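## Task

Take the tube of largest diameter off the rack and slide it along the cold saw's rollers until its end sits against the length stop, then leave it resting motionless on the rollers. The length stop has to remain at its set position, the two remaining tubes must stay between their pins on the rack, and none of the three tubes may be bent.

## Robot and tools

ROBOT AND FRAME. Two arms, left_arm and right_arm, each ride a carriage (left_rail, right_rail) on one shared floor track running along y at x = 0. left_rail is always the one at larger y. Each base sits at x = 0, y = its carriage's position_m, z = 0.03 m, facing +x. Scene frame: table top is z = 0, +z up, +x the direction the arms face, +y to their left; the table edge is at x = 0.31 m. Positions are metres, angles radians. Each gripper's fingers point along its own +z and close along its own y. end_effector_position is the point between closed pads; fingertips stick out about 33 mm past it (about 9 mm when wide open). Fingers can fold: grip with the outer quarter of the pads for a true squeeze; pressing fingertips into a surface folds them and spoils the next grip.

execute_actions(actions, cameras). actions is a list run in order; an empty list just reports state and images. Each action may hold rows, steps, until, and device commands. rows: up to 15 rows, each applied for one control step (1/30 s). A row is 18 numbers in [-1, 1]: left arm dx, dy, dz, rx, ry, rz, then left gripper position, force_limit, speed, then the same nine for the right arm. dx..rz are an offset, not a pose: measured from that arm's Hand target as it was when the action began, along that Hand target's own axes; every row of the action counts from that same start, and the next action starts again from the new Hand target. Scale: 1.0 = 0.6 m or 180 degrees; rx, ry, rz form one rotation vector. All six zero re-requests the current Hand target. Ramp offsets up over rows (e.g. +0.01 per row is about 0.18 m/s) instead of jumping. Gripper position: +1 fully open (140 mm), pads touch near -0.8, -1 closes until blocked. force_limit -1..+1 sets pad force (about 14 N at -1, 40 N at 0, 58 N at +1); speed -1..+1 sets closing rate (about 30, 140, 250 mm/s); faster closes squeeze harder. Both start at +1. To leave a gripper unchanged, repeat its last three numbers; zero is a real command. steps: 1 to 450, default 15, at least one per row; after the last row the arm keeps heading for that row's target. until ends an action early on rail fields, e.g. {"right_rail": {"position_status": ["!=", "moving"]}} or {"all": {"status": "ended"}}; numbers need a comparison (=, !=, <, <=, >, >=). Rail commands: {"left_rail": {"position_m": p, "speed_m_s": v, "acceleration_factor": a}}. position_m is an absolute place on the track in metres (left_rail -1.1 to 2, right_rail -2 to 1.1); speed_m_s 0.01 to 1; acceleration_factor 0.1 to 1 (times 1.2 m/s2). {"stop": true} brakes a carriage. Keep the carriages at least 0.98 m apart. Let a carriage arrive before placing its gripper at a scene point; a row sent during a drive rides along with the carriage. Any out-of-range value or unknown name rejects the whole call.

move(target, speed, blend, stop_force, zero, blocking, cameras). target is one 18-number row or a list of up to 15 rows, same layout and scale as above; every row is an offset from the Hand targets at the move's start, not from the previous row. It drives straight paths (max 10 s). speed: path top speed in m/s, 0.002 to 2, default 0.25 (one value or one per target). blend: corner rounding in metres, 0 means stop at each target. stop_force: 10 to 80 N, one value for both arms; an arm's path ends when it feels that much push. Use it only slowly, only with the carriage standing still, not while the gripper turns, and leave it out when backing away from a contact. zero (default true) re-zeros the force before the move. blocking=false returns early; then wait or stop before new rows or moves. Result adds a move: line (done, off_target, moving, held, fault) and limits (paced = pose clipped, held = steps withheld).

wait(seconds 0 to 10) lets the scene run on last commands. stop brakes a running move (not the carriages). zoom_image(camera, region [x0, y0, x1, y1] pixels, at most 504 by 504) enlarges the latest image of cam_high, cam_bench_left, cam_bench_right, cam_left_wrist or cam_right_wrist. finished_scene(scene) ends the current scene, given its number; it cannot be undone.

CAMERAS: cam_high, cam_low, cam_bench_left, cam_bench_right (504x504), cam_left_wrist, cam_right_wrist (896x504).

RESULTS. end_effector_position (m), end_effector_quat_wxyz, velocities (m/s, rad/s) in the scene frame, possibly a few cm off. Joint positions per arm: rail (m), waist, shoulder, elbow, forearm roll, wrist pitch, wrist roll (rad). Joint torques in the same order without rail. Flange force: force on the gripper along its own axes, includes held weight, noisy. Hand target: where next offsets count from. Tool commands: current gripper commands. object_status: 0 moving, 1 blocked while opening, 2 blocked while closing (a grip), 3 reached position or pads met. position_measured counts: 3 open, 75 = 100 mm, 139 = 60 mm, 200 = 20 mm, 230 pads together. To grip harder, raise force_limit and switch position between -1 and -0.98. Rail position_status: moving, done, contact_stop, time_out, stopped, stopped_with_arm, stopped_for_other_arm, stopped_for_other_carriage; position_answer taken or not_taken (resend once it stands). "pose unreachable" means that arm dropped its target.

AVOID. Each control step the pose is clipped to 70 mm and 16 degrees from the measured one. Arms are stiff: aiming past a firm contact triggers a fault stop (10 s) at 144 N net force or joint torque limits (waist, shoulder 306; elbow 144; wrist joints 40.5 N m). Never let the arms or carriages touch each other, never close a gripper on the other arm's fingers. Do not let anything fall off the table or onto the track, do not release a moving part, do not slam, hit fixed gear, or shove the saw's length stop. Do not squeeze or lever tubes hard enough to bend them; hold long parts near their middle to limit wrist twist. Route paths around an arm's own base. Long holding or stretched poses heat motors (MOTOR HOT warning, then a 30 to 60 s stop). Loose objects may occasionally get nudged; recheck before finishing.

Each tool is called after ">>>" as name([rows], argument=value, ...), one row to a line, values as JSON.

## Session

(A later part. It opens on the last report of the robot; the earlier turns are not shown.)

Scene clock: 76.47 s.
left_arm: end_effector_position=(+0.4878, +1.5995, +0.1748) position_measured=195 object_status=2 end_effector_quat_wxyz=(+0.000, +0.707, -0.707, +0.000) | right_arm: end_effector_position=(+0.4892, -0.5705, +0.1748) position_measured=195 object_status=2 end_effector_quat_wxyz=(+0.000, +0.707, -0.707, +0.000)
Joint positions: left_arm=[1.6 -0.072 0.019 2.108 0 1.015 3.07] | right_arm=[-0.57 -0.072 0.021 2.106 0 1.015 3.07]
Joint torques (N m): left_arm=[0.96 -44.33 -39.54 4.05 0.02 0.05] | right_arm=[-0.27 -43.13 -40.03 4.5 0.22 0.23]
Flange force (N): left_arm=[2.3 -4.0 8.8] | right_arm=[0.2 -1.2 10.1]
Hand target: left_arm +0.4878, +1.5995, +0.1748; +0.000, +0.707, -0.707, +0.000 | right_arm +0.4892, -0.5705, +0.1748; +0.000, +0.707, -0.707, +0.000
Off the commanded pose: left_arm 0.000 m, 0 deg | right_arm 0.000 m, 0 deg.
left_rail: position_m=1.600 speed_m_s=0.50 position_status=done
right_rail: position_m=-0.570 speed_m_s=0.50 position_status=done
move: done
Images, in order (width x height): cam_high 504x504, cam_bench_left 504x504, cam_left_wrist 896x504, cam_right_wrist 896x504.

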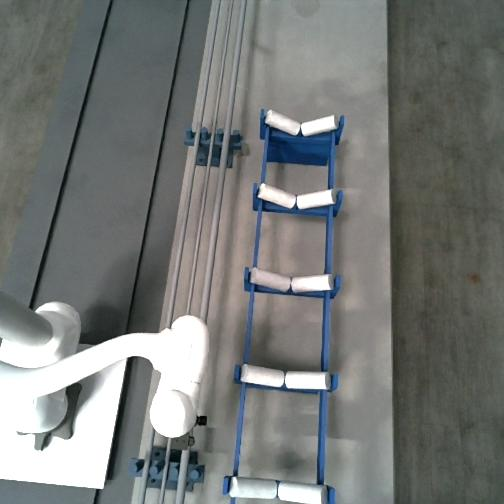

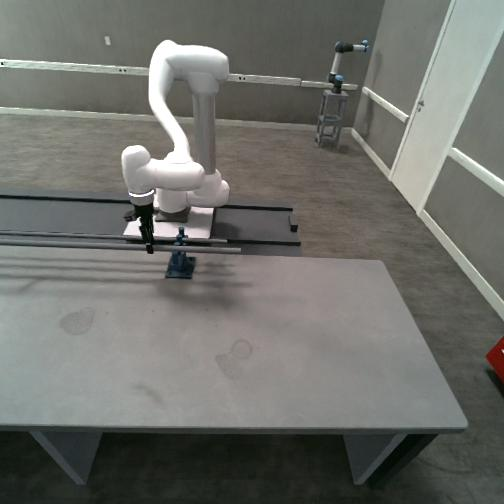

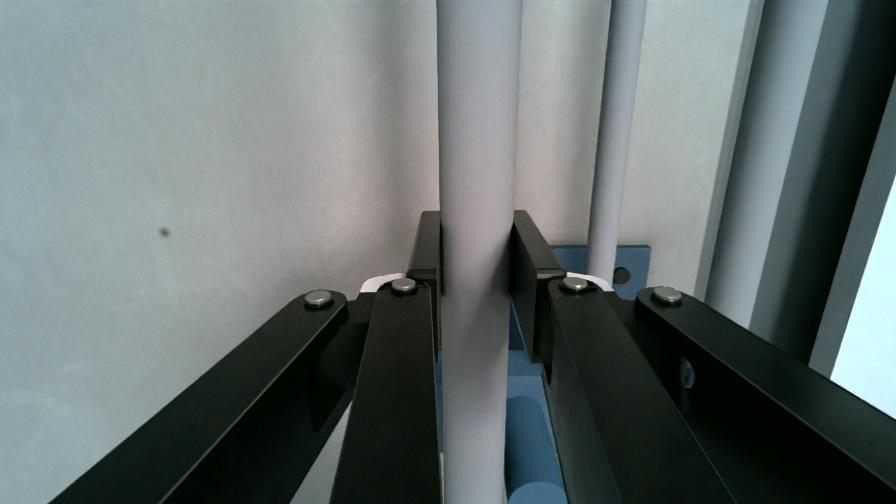

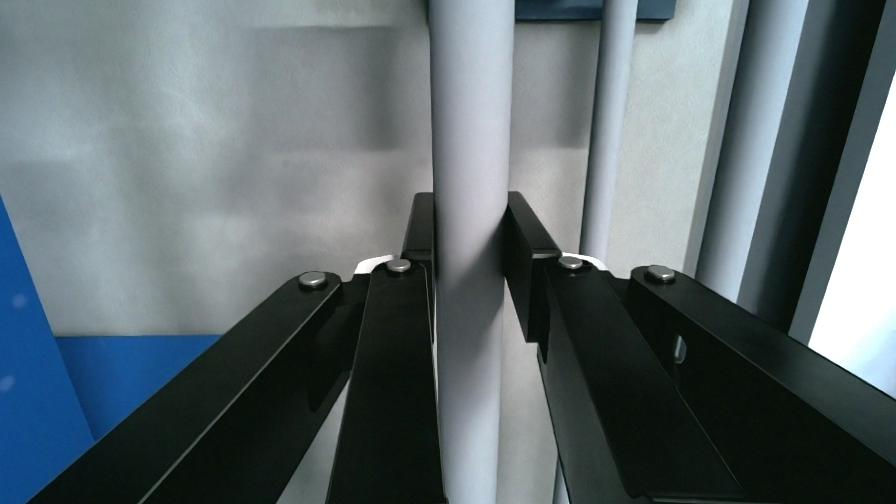

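>>> move([
  [0,0,-0.375,0,0,0,-1,0,-1, 0,0,-0.375,0,0,0,-1,0,-1],
  [0,-0.428,-0.375,0,0,0,-1,0,-1, 0,-0.428,-0.375,0,0,0,-1,0,-1],
], speed=0.25, blend=[0.05,0])

>>> zoom_image(camera="cam_right_wrist", region=[200, 0, 700, 504])

>>> zoom_image(camera="cam_high", region=[200, 80, 400, 280])

>>> zoom_image(camera="cam_bench_right", region=[120, 150, 504, 430])

Scene clock: 85.73 s.
left_arm: end_effector_position=(+0.7446, +1.5995, +0.3999) position_measured=195 object_status=2 end_effector_quat_wxyz=(+0.000, +0.707, -0.707, +0.000) | right_arm: end_effector_position=(+0.7460, -0.5705, +0.3998) position_measured=195 object_status=2 end_effector_quat_wxyz=(+0.000, +0.707, -0.707, +0.000)
Joint positions: left_arm=[1.6 -0.047 0.305 1.34 0 1.497 3.095] | right_arm=[-0.57 -0.047 0.308 1.337 0 1.497 3.095]
Joint torques (N m): left_arm=[2.41 -82.86 -45.68 5.37 0.13 0.1] | right_arm=[-1.64 -81.33 -46.52 4.51 0.24 0.31]
Flange force (N): left_arm=[3.7 -6.9 5.9] | right_arm=[-1.5 -2.7 9.1]
Hand target: left_arm +0.7446, +1.5995, +0.3998; +0.000, +0.707, -0.707, +0.000 | right_arm +0.7460, -0.5705, +0.3998; +0.000, +0.707, -0.707, +0.000
Off the commanded pose: left_arm 0.000 m, 0 deg | right_arm 0.000 m, 0 deg.
left_rail: position_m=1.600 speed_m_s=0.50 position_status=done
right_rail: position_m=-0.570 speed_m_s=0.50 position_status=done
move: done

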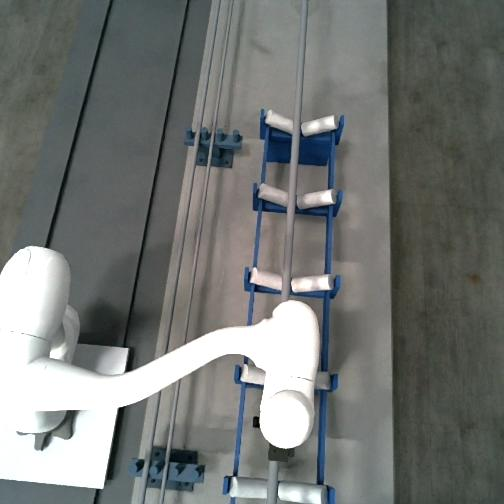

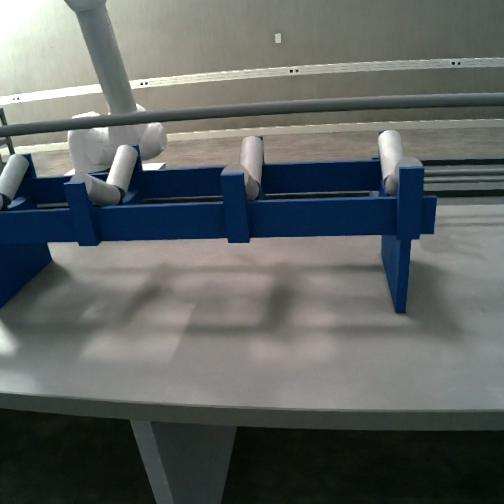

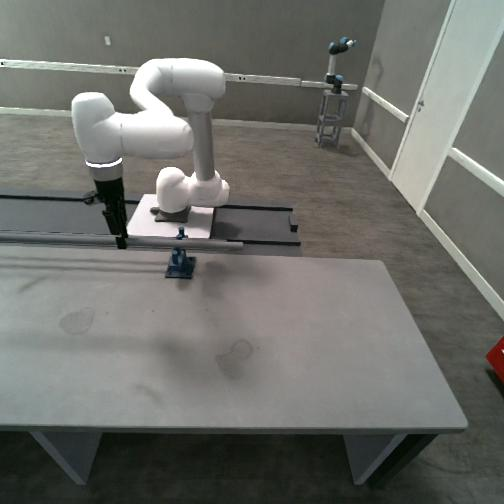

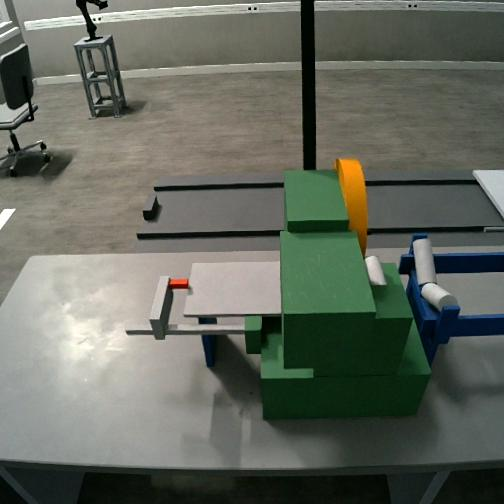

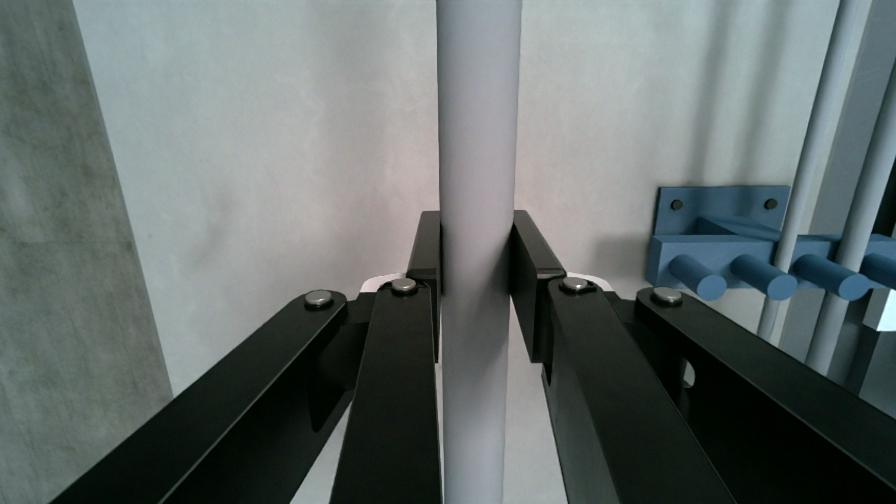

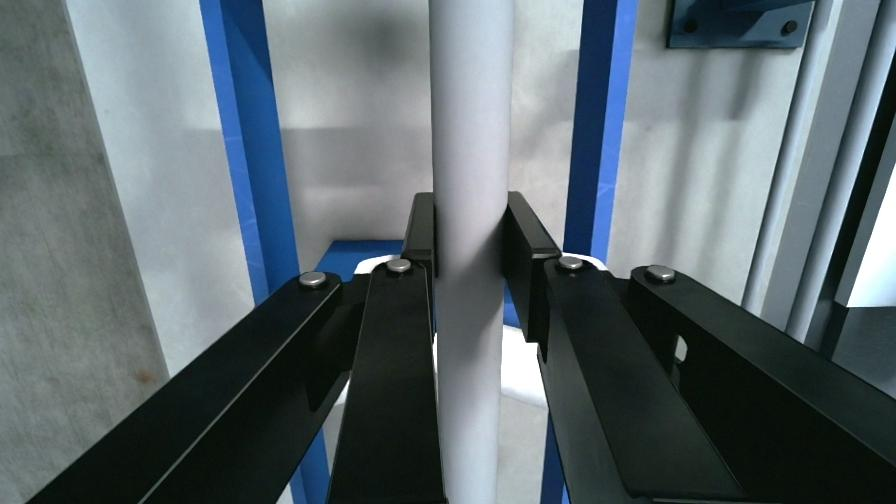

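Scaled by 1.000.

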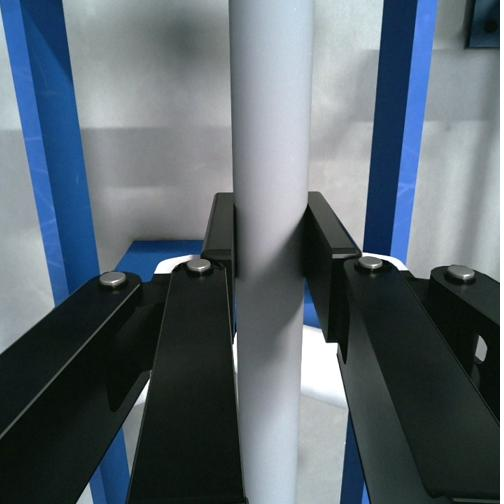

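Scaled by 2.520 from the camera's 504x504 image, which has a finer 720x720 frame.

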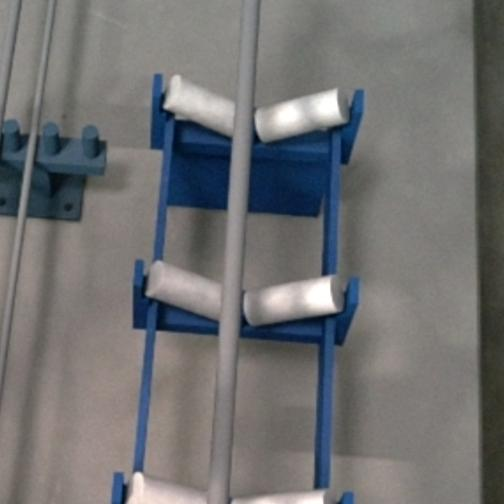

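Scaled by 1.312 from the camera's 504x504 image, which has a finer 720x720 frame.

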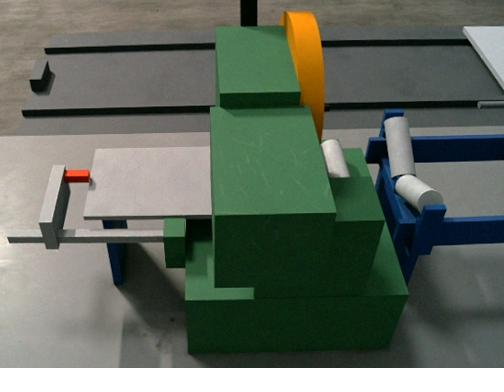

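>>> move(target=[0,-0.0333,0.12,0,0,0,-1,0,-1, 0,-0.0333,0.12,0,0,0,-1,0,-1], speed=0.2)

>>> zoom_image(camera="cam_low", region=[0, 70, 504, 320])

>>> zoom_image(camera="cam_high", region=[200, 80, 400, 280])

Scene clock: 96.30 s.
left_arm: end_effector_position=(+0.7646, +1.5994, +0.3279) position_measured=195 object_status=2 end_effector_quat_wxyz=(+0.000, +0.707, -0.707, +0.000) | right_arm: end_effector_position=(+0.7660, -0.5705, +0.3279) position_measured=195 object_status=2 end_effector_quat_wxyz=(+0.000, +0.707, -0.707, +0.000)
Joint positions: left_arm=[1.6 -0.046 0.353 1.404 0 1.384 3.096] | right_arm=[-0.57 -0.046 0.356 1.401 0 1.385 3.096]
Joint torques (N m): left_arm=[1.58 -85.23 -45.38 5.06 0.12 0.07] | right_arm=[-1.42 -86.45 -46.33 4.58 0.14 0.24]
Flange force (N): left_arm=[2.5 -3.1 6.5] | right_arm=[-1.3 -3.2 10.1]
Hand target: left_arm +0.7646, +1.5995, +0.3278; +0.000, +0.707, -0.707, +0.000 | right_arm +0.7660, -0.5705, +0.3278; +0.000, +0.707, -0.707, +0.000
Off the commanded pose: left_arm 0.000 m, 0 deg | right_arm 0.000 m, 0 deg.
left_rail: position_m=1.600 speed_m_s=0.50 position_status=done
right_rail: position_m=-0.570 speed_m_s=0.50 position_status=done
move: done

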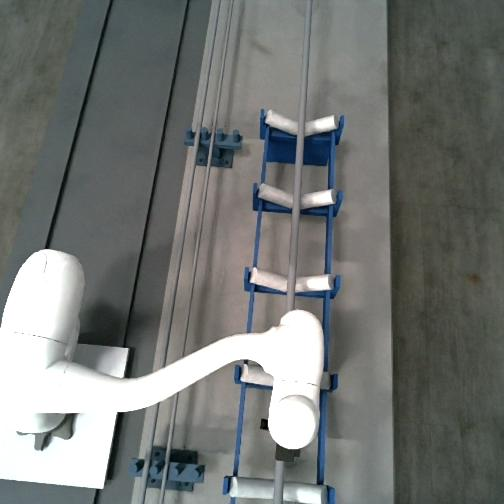

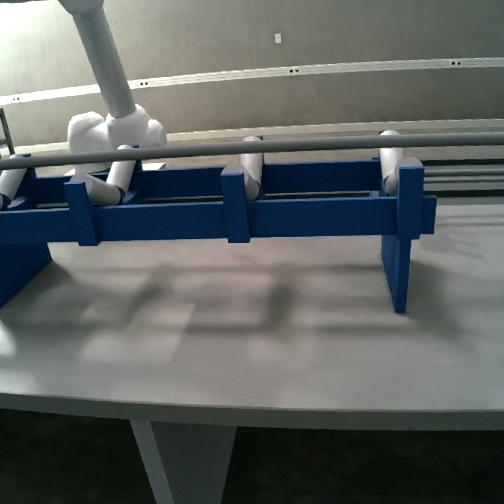

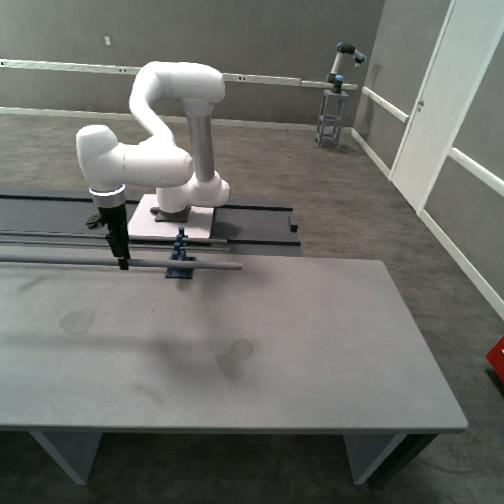

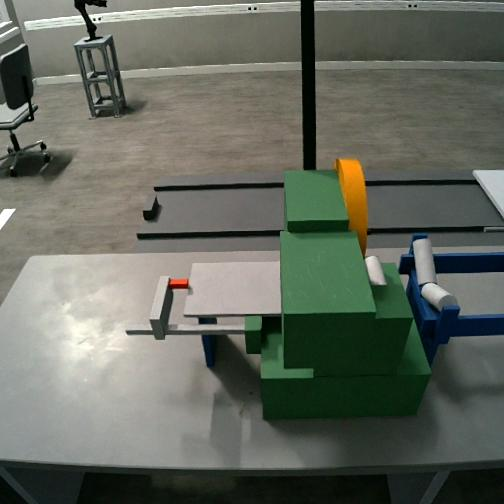

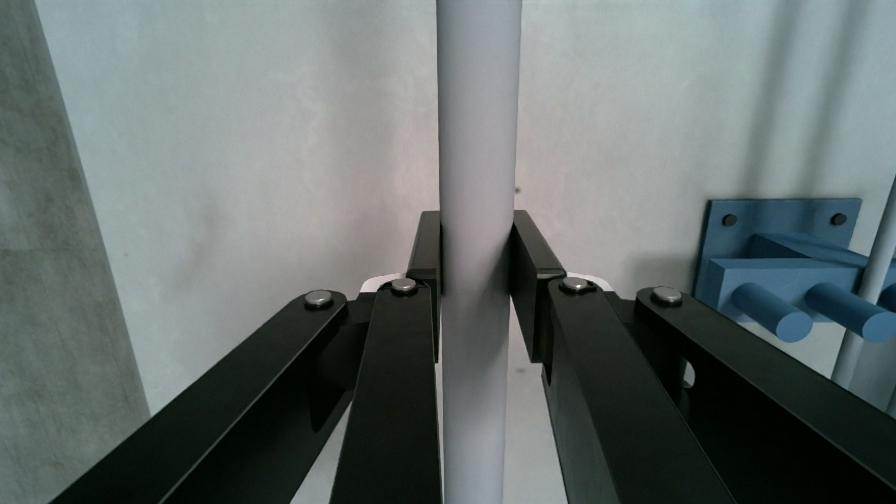

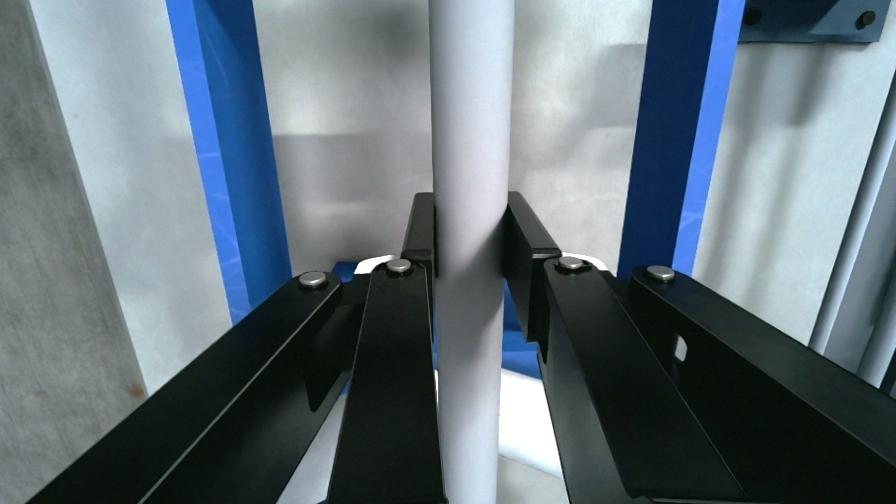

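Scaled by 1.000.

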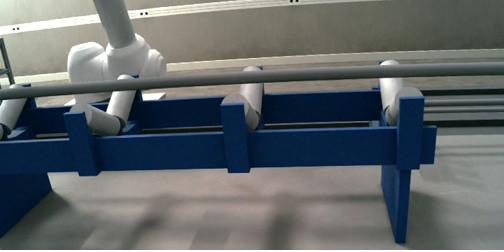

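Scaled by 2.520 from the camera's 504x504 image, which has a finer 720x720 frame.

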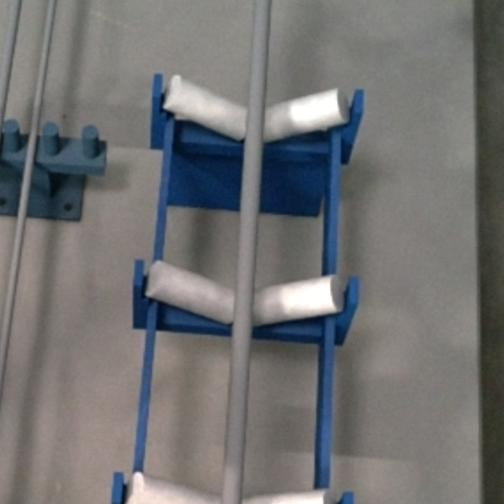

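>>> move(target=[0,-0.005,0.05,0,0,0,-1,0,-1, 0,-0.005,0.05,0,0,0,-1,0,-1], speed=0.12, cameras=["cam_low","cam_right_wrist","cam_high"])

>>> zoom_image(camera="cam_low", region=[50, 120, 300, 250])

Scene clock: 102.13 s.
left_arm: end_effector_position=(+0.7676, +1.5995, +0.2978) position_measured=195 object_status=2 end_effector_quat_wxyz=(+0.000, +0.707, -0.707, +0.000) | right_arm: end_effector_position=(+0.7690, -0.5705, +0.2978) position_measured=195 object_status=2 end_effector_quat_wxyz=(+0.000, +0.707, -0.707, +0.000)
Joint positions: left_arm=[1.6 -0.046 0.368 1.438 0 1.335 3.096] | right_arm=[-0.57 -0.046 0.371 1.435 0 1.336 3.096]
Joint torques (N m): left_arm=[2.59 -86 -44.39 5.34 0.13 0.09] | right_arm=[-1.85 -87.24 -45.63 4.42 0.17 0.22]
Flange force (N): left_arm=[3.8 -3.5 5.5] | right_arm=[-1.8 -3.5 10.0]
Hand target: left_arm +0.7676, +1.5995, +0.2978; +0.000, +0.707, -0.707, +0.000 | right_arm +0.7690, -0.5705, +0.2978; +0.000, +0.707, -0.707, +0.000
Off the commanded pose: left_arm 0.000 m, 0 deg | right_arm 0.000 m, 0 deg.
left_rail: position_m=1.600 speed_m_s=0.50 position_status=done
right_rail: position_m=-0.570 speed_m_s=0.50 position_status=done
move: done
Images, in order (width x height): cam_high 504x504, cam_low 504x504, cam_right_wrist 896x504.

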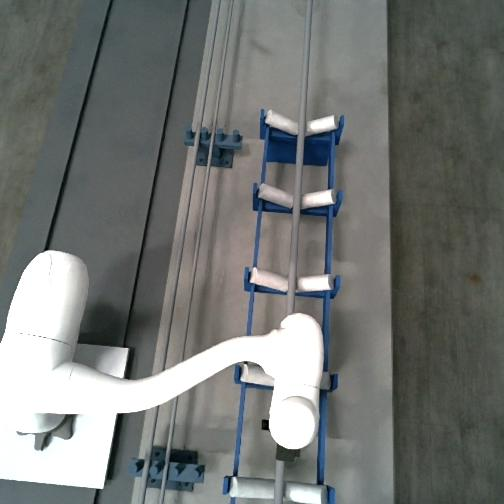

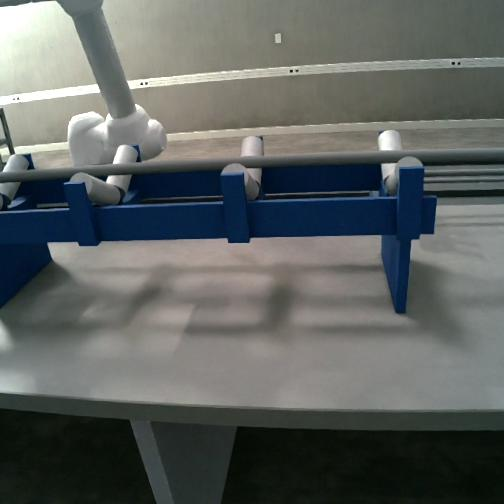

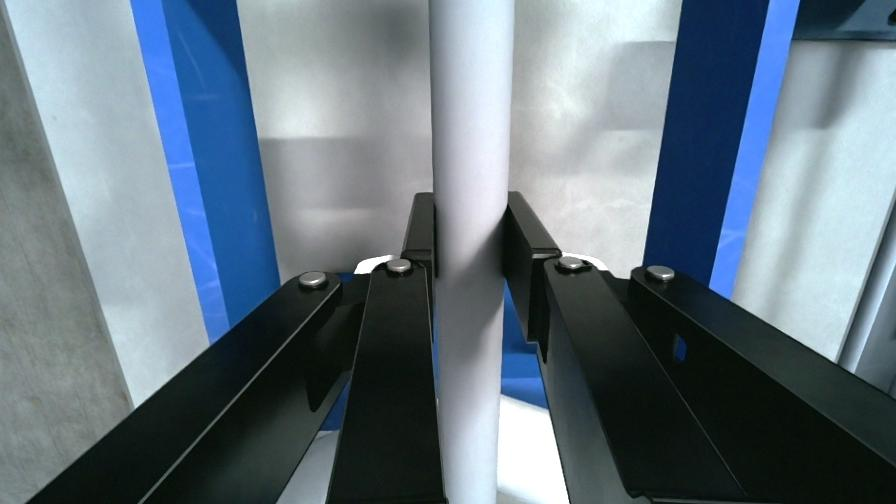

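Scaled by 2.016 from the camera's 504x504 image, which has a finer 720x720 frame.

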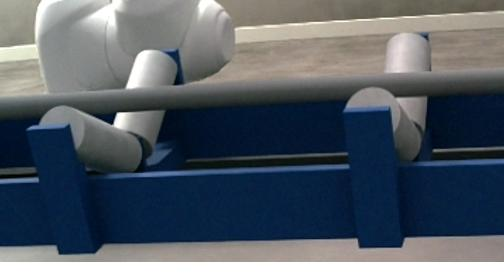

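>>> move(target=[0,0,0.045,0,0,0,-1,0,-1, 0,0,0.045,0,0,0,-1,0,-1], speed=0.02, stop_force=10, cameras=["cam_low","cam_right_wrist","cam_high"])

>>> zoom_image(camera="cam_low", region=[50, 120, 300, 250])

Scene clock: 109.20 s.
left_arm: end_effector_position=(+0.7676, +1.5995, +0.2708) position_measured=195 object_status=2 end_effector_quat_wxyz=(+0.000, +0.707, -0.707, +0.000) | right_arm: end_effector_position=(+0.7691, -0.5705, +0.2767) position_measured=195 object_status=2 end_effector_quat_wxyz=(+0.000, +0.707, -0.707, +0.000)
Joint positions: left_arm=[1.6 -0.046 0.38 1.472 0 1.29 3.096] | right_arm=[-0.57 -0.046 0.379 1.462 0 1.3 3.096]
Joint torques (N m): left_arm=[2.15 -79.32 -39.18 5.4 0.19 0.02] | right_arm=[-2.24 -59.55 -29.01 4.47 -2.23 0.25]
Flange force (N): left_arm=[3.2 -2.8 -2.4] | right_arm=[-2.3 3.0 -26.2]
Hand target: left_arm +0.7676, +1.5995, +0.2708; +0.000, +0.707, -0.707, +0.000 | right_arm +0.7690, -0.5705, +0.2767; +0.000, +0.707, -0.707, +0.000 (not the last commanded pose)
Off the commanded pose: left_arm 0.000 m, 0 deg | right_arm 0.006 m, 0 deg.
left_rail: position_m=1.600 speed_m_s=0.50 position_status=done
right_rail: position_m=-0.570 speed_m_s=0.50 position_status=done
move: contact (right_arm)
Images, in order (width x height): cam_high 504x504, cam_low 504x504, cam_right_wrist 896x504.

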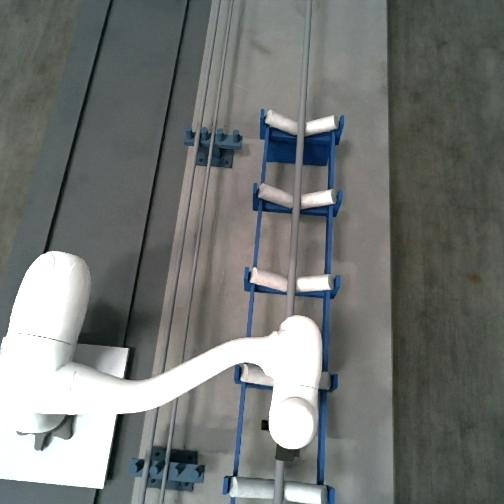

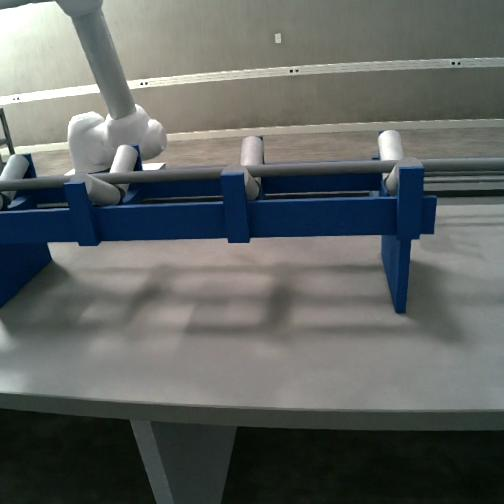

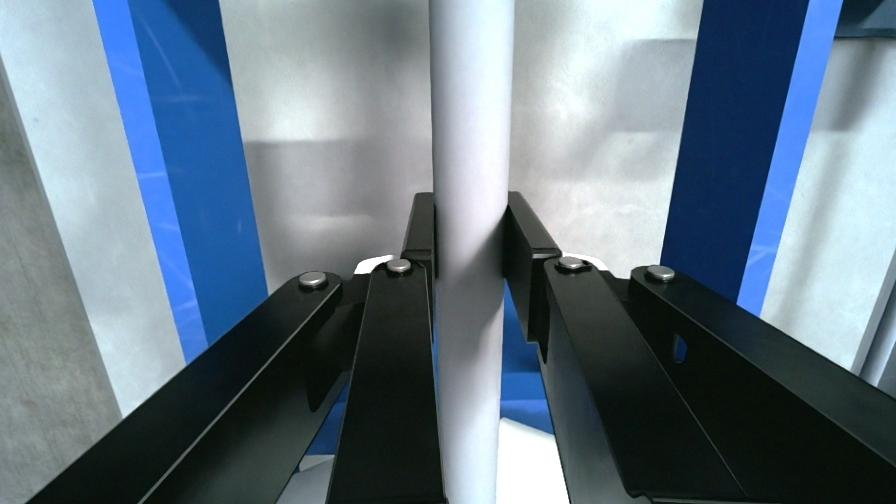

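Scaled by 2.016 from the camera's 504x504 image, which has a finer 720x720 frame.

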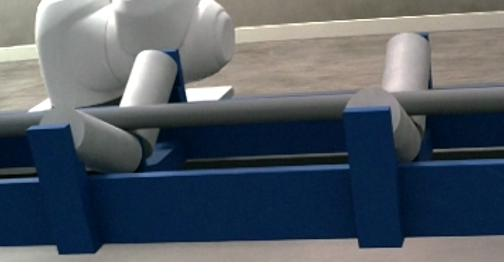

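>>> move(target=[0,0,-0.0095,0,0,0,-1,0,-1, 0,0,-0.0025,0,0,0,-1,0,-1], speed=0.02, cameras=[])

Scene clock: 116.50 s.
left_arm: end_effector_position=(+0.7676, +1.5995, +0.2765) position_measured=195 object_status=2 end_effector_quat_wxyz=(+0.000, +0.707, -0.707, +0.000) | right_arm: end_effector_position=(+0.7690, -0.5705, +0.2782) position_measured=195 object_status=2 end_effector_quat_wxyz=(+0.000, +0.707, -0.707, +0.000)
Joint positions: left_arm=[1.6 -0.046 0.377 1.465 0 1.299 3.096] | right_arm=[-0.57 -0.046 0.379 1.46 0 1.303 3.096]
Joint torques (N m): left_arm=[2.15 -85.2 -43.25 5.15 0.06 0.02] | right_arm=[-1.18 -85.57 -44.09 4.47 0.03 0.28]
Flange force (N): left_arm=[3.1 -3.1 4.2] | right_arm=[-0.8 -2.7 7.7]
Hand target: left_arm +0.7676, +1.5995, +0.2765; +0.000, +0.707, -0.707, +0.000 | right_arm +0.7690, -0.5705, +0.2782; +0.000, +0.707, -0.707, +0.000
Off the commanded pose: left_arm 0.000 m, 0 deg | right_arm 0.000 m, 0 deg.
left_rail: position_m=1.600 speed_m_s=0.50 position_status=done
right_rail: position_m=-0.570 speed_m_s=0.50 position_status=done
move: done
No camera images: "cameras" was empty.

>>> move([
  [0,0,0,0,0,0,-1,0,-1, 0,0,0.0015,0,0,0,-1,0,-1],
  [0,0,0,0,0,0,-1,0,-1, 0,0,0.0015,0,0,0,-0.12,0,-0.5],
  [0,0,0,0,0,0,-1,0,-1, 0,0,-0.2,0,0,0,-0.12,0,-0.5],
], speed=[0.02,0.02,0.2])

>>> zoom_image(camera="cam_low", region=[50, 120, 300, 250])

>>> zoom_image(camera="cam_high", region=[200, 80, 400, 280])

Scene clock: 123.13 s.
left_arm: end_effector_position=(+0.7676, +1.5995, +0.2765) position_measured=195 object_status=2 end_effector_quat_wxyz=(+0.000, +0.707, -0.707, +0.000) | right_arm: end_effector_position=(+0.7690, -0.5705, +0.3983) position_measured=144 object_status=3 end_effector_quat_wxyz=(+0.000, +0.707, -0.707, +0.000)
Joint positions: left_arm=[1.6 -0.046 0.377 1.465 0 1.299 3.096] | right_arm=[-0.57 -0.046 0.346 1.287 0 1.508 3.096]
Joint torques (N m): left_arm=[0.63 -84.42 -42.97 4.57 -0.08 0.04] | right_arm=[-0.18 -79.28 -41.92 5.12 0.26 0.14]
Flange force (N): left_arm=[1.3 -3.2 3.8] | right_arm=[0.2 -3.4 0.3]
Hand target: left_arm +0.7676, +1.5995, +0.2765; +0.000, +0.707, -0.707, +0.000 | right_arm +0.7690, -0.5705, +0.3982; +0.000, +0.707, -0.707, +0.000
Off the commanded pose: left_arm 0.000 m, 0 deg | right_arm 0.000 m, 0 deg.
left_rail: position_m=1.600 speed_m_s=0.50 position_status=done
right_rail: position_m=-0.570 speed_m_s=0.50 position_status=done
move: done

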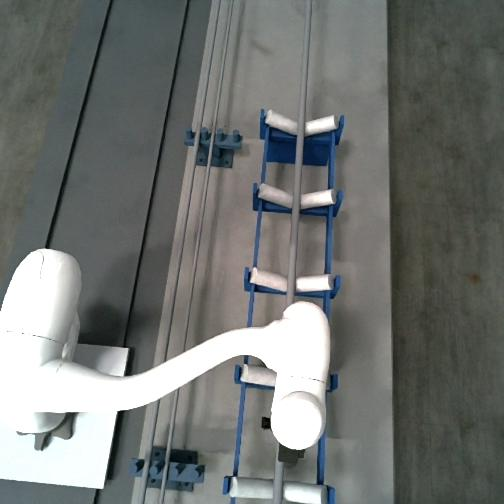

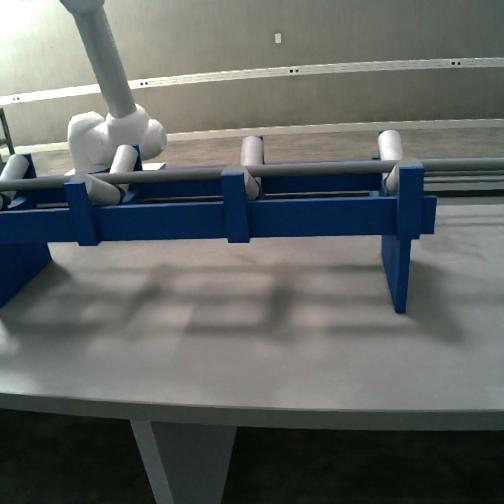

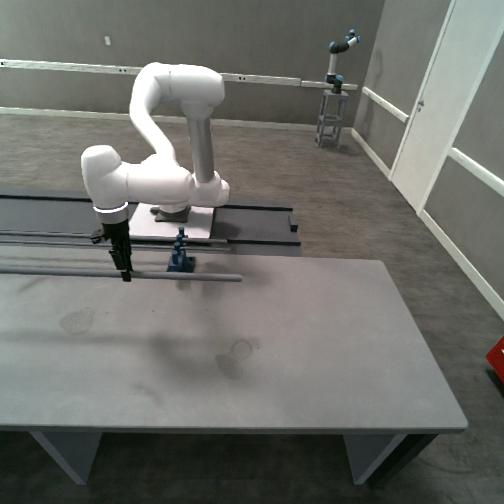

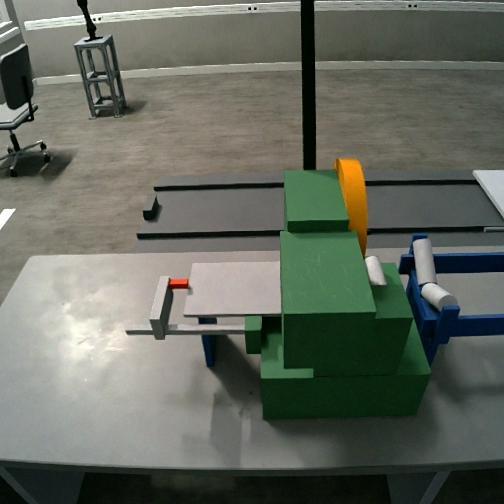

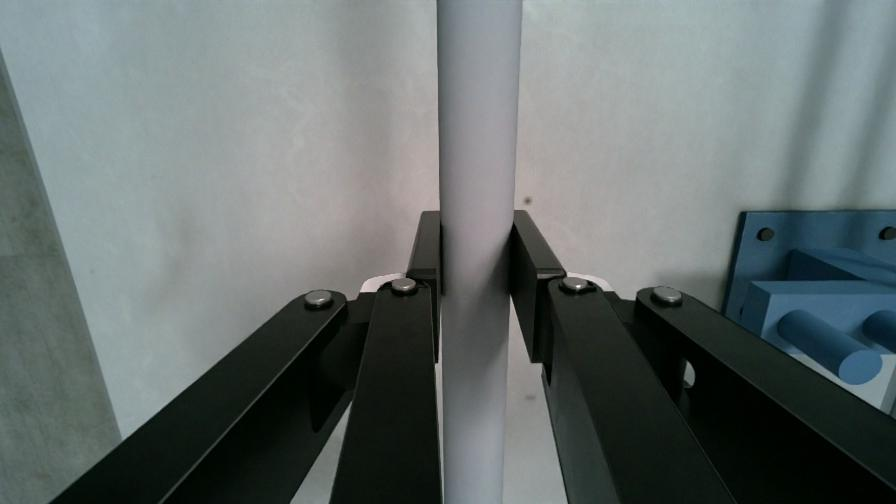

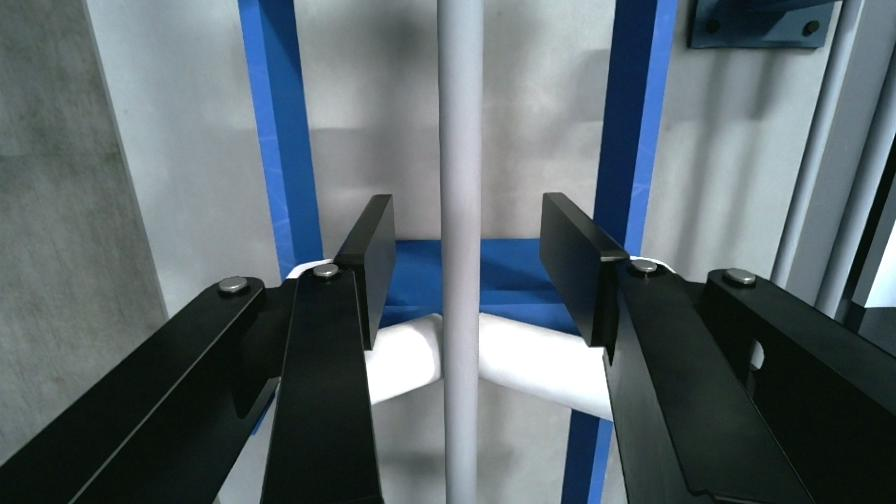

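Scaled by 2.016 from the camera's 504x504 image, which has a finer 720x720 frame.

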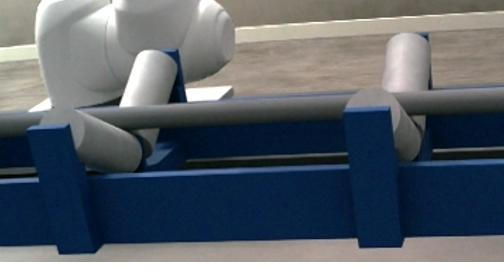

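Scaled by 2.520 from the camera's 504x504 image, which has a finer 720x720 frame.

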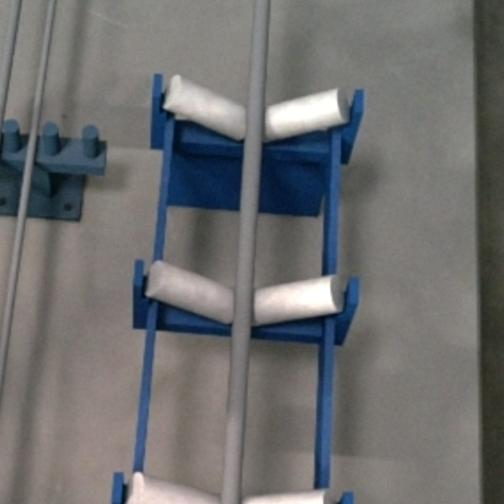

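>>> execute_actions([
  {"left_rail":{"position_m":1.13,"speed_m_s":0.25,"acceleration_factor":0.4},"steps":200,"until":{"left_rail":{"position_status":["!=","moving"]}}},
], cameras=["cam_left_wrist","cam_right_wrist","cam_bench_right","cam_low"])

>>> zoom_image(camera="cam_bench_right", region=[260, 150, 504, 350])

Scene clock: 129.60 s.
left_arm: end_effector_position=(+0.7676, +1.1295, +0.2765) position_measured=195 object_status=2 end_effector_quat_wxyz=(+0.000, +0.707, -0.707, +0.000) | right_arm: end_effector_position=(+0.7690, -0.5705, +0.3982) position_measured=144 object_status=3 end_effector_quat_wxyz=(+0.000, +0.707, -0.707, +0.000)
Joint positions: left_arm=[1.13 -0.046 0.377 1.465 0 1.299 3.096] | right_arm=[-0.57 -0.046 0.346 1.287 0 1.508 3.096]
Joint torques (N m): left_arm=[0.21 -83.64 -42.97 4.32 -0.28 0.08] | right_arm=[-0.36 -79.45 -42.24 5.12 0.27 0.17]
Flange force (N): left_arm=[0.6 -1.4 2.8] | right_arm=[0.0 -2.8 1.1]
Hand target: left_arm +0.7676, +1.1295, +0.2765; +0.000, +0.707, -0.707, +0.000 | right_arm +0.7690, -0.5705, +0.3982; +0.000, +0.707, -0.707, +0.000
Tool commands: left_gripper/position=-1.0 left_gripper/force_limit=+0.0 left_gripper/speed=-1.0 right_gripper/position=-0.12 right_gripper/force_limit=+0.0 right_gripper/speed=-0.5
Off the commanded pose: left_arm 0.000 m, 0 deg | right_arm 0.000 m, 0 deg.
left_rail: position_m=1.130 speed_m_s=0.25 position_status=done
right_rail: position_m=-0.570 speed_m_s=0.50 position_status=done
Images, in order (width x height): cam_low 504x504, cam_bench_right 504x504, cam_left_wrist 896x504, cam_right_wrist 896x504.

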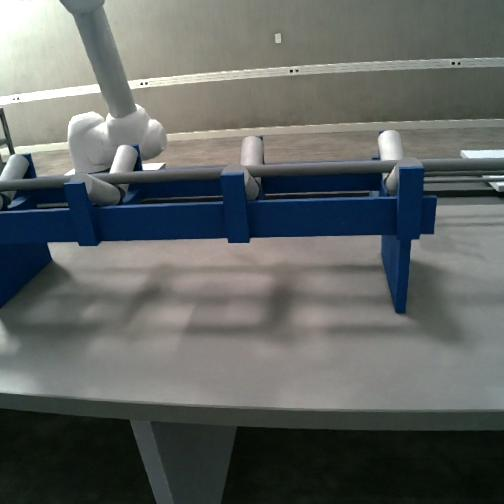

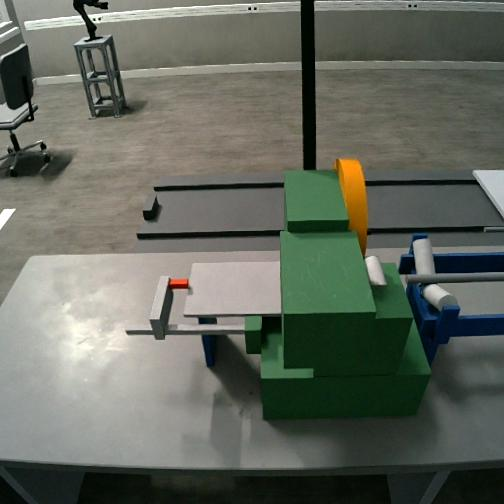

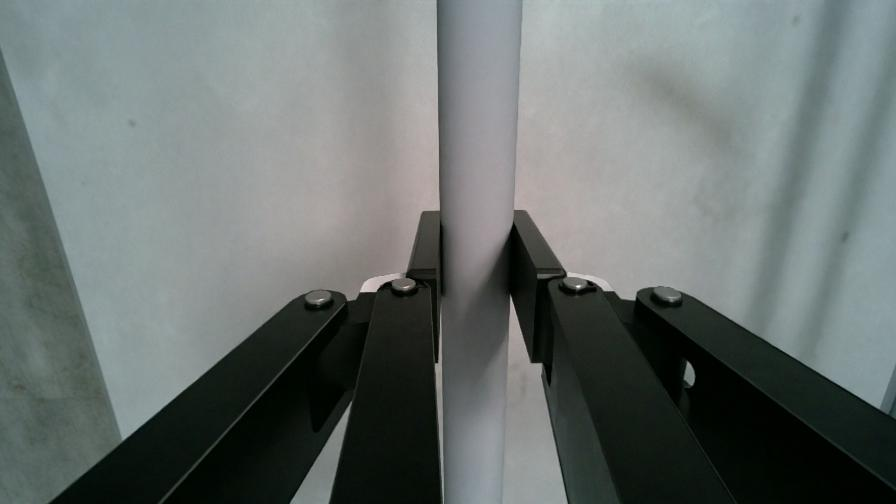

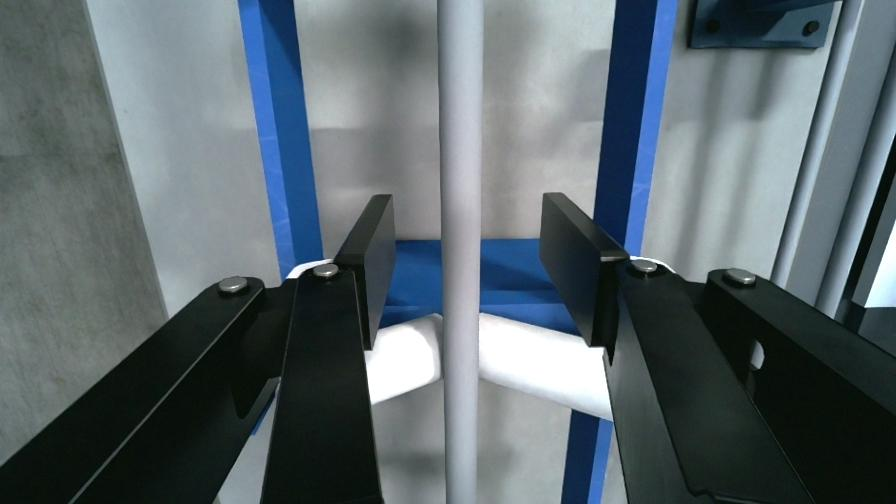

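Scaled by 2.066 from the camera's 504x504 image, which has a finer 720x720 frame.

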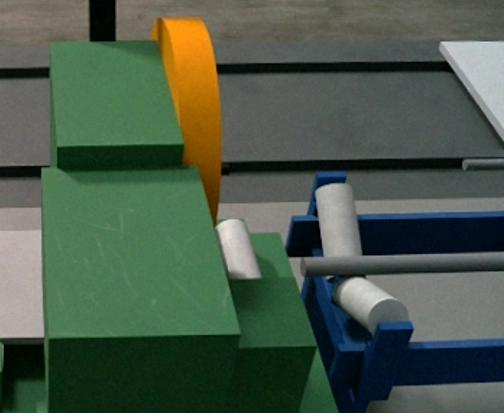

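>>> execute_actions([
  {"left_rail":{"position_m":0.8,"speed_m_s":0.15,"acceleration_factor":0.4},"steps":200,"until":{"left_rail":{"position_status":["!=","moving"]}}},
], cameras=["cam_left_wrist","cam_bench_left","cam_bench_right"])

>>> zoom_image(camera="cam_bench_right", region=[130, 200, 430, 400])

Scene clock: 137.80 s.
left_arm: end_effector_position=(+0.7676, +0.7994, +0.2765) position_measured=195 object_status=2 end_effector_quat_wxyz=(+0.000, +0.707, -0.707, +0.000) | right_arm: end_effector_position=(+0.7690, -0.5705, +0.3982) position_measured=144 object_status=3 end_effector_quat_wxyz=(+0.000, +0.707, -0.707, +0.000)
Joint positions: left_arm=[0.8 -0.046 0.377 1.465 0 1.299 3.096] | right_arm=[-0.57 -0.046 0.346 1.287 0 1.508 3.096]
Joint torques (N m): left_arm=[0.94 -82.36 -42.64 4.62 -0.62 0.01] | right_arm=[0.13 -79.83 -41.98 5.15 0.26 0.14]
Flange force (N): left_arm=[1.5 -0.2 1.2] | right_arm=[0.8 -4.7 1.3]
Hand target: left_arm +0.7676, +0.7995, +0.2765; +0.000, +0.707, -0.707, +0.000 | right_arm +0.7690, -0.5705, +0.3982; +0.000, +0.707, -0.707, +0.000
Tool commands: left_gripper/position=-1.0 left_gripper/force_limit=+0.0 left_gripper/speed=-1.0 right_gripper/position=-0.12 right_gripper/force_limit=+0.0 right_gripper/speed=-0.5
Off the commanded pose: left_arm 0.000 m, 0 deg | right_arm 0.000 m, 0 deg.
left_rail: position_m=0.800 speed_m_s=0.15 position_status=done
right_rail: position_m=-0.570 speed_m_s=0.50 position_status=done
Images, in order (width x height): cam_bench_left 504x504, cam_bench_right 504x504, cam_left_wrist 896x504.

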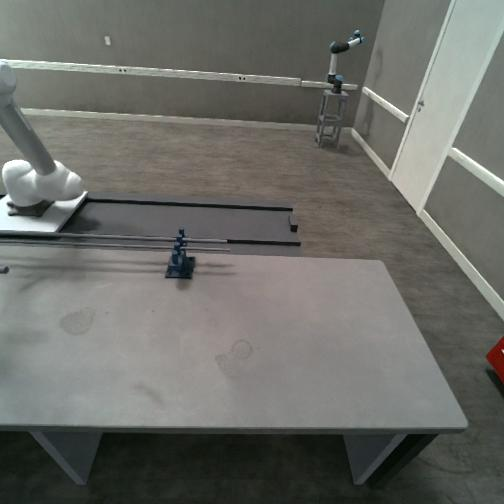

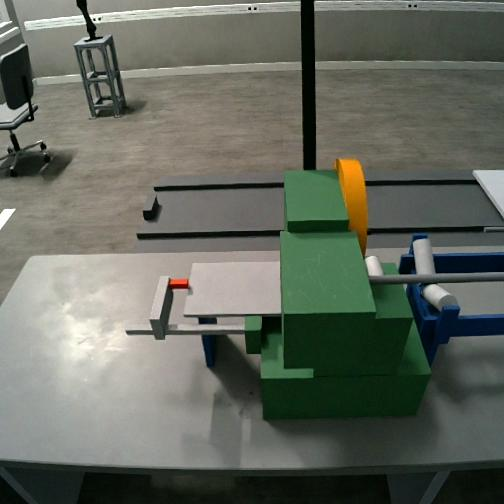

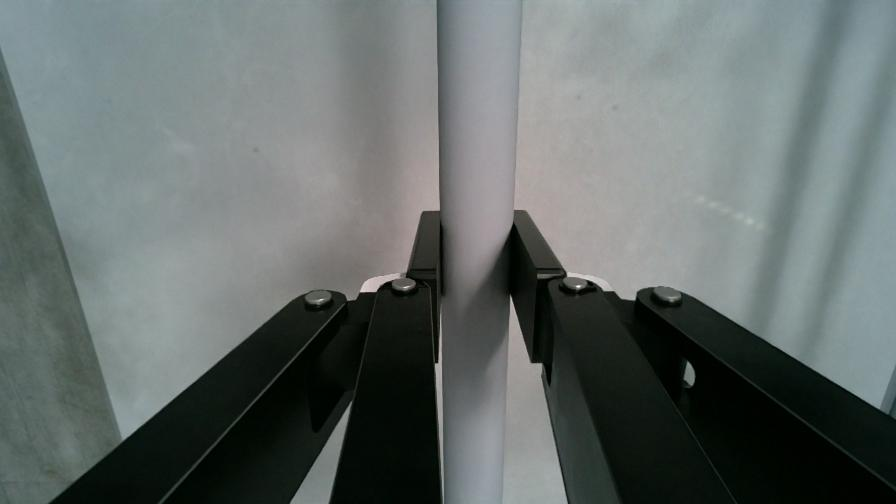

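Scaled by 1.680 from the camera's 504x504 image, which has a finer 720x720 frame.

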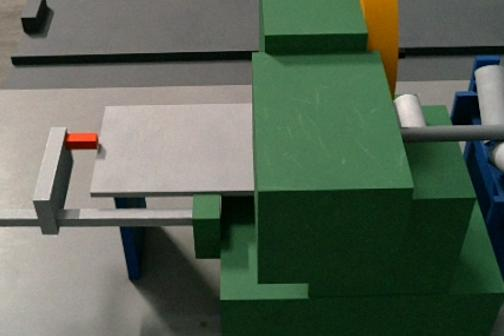

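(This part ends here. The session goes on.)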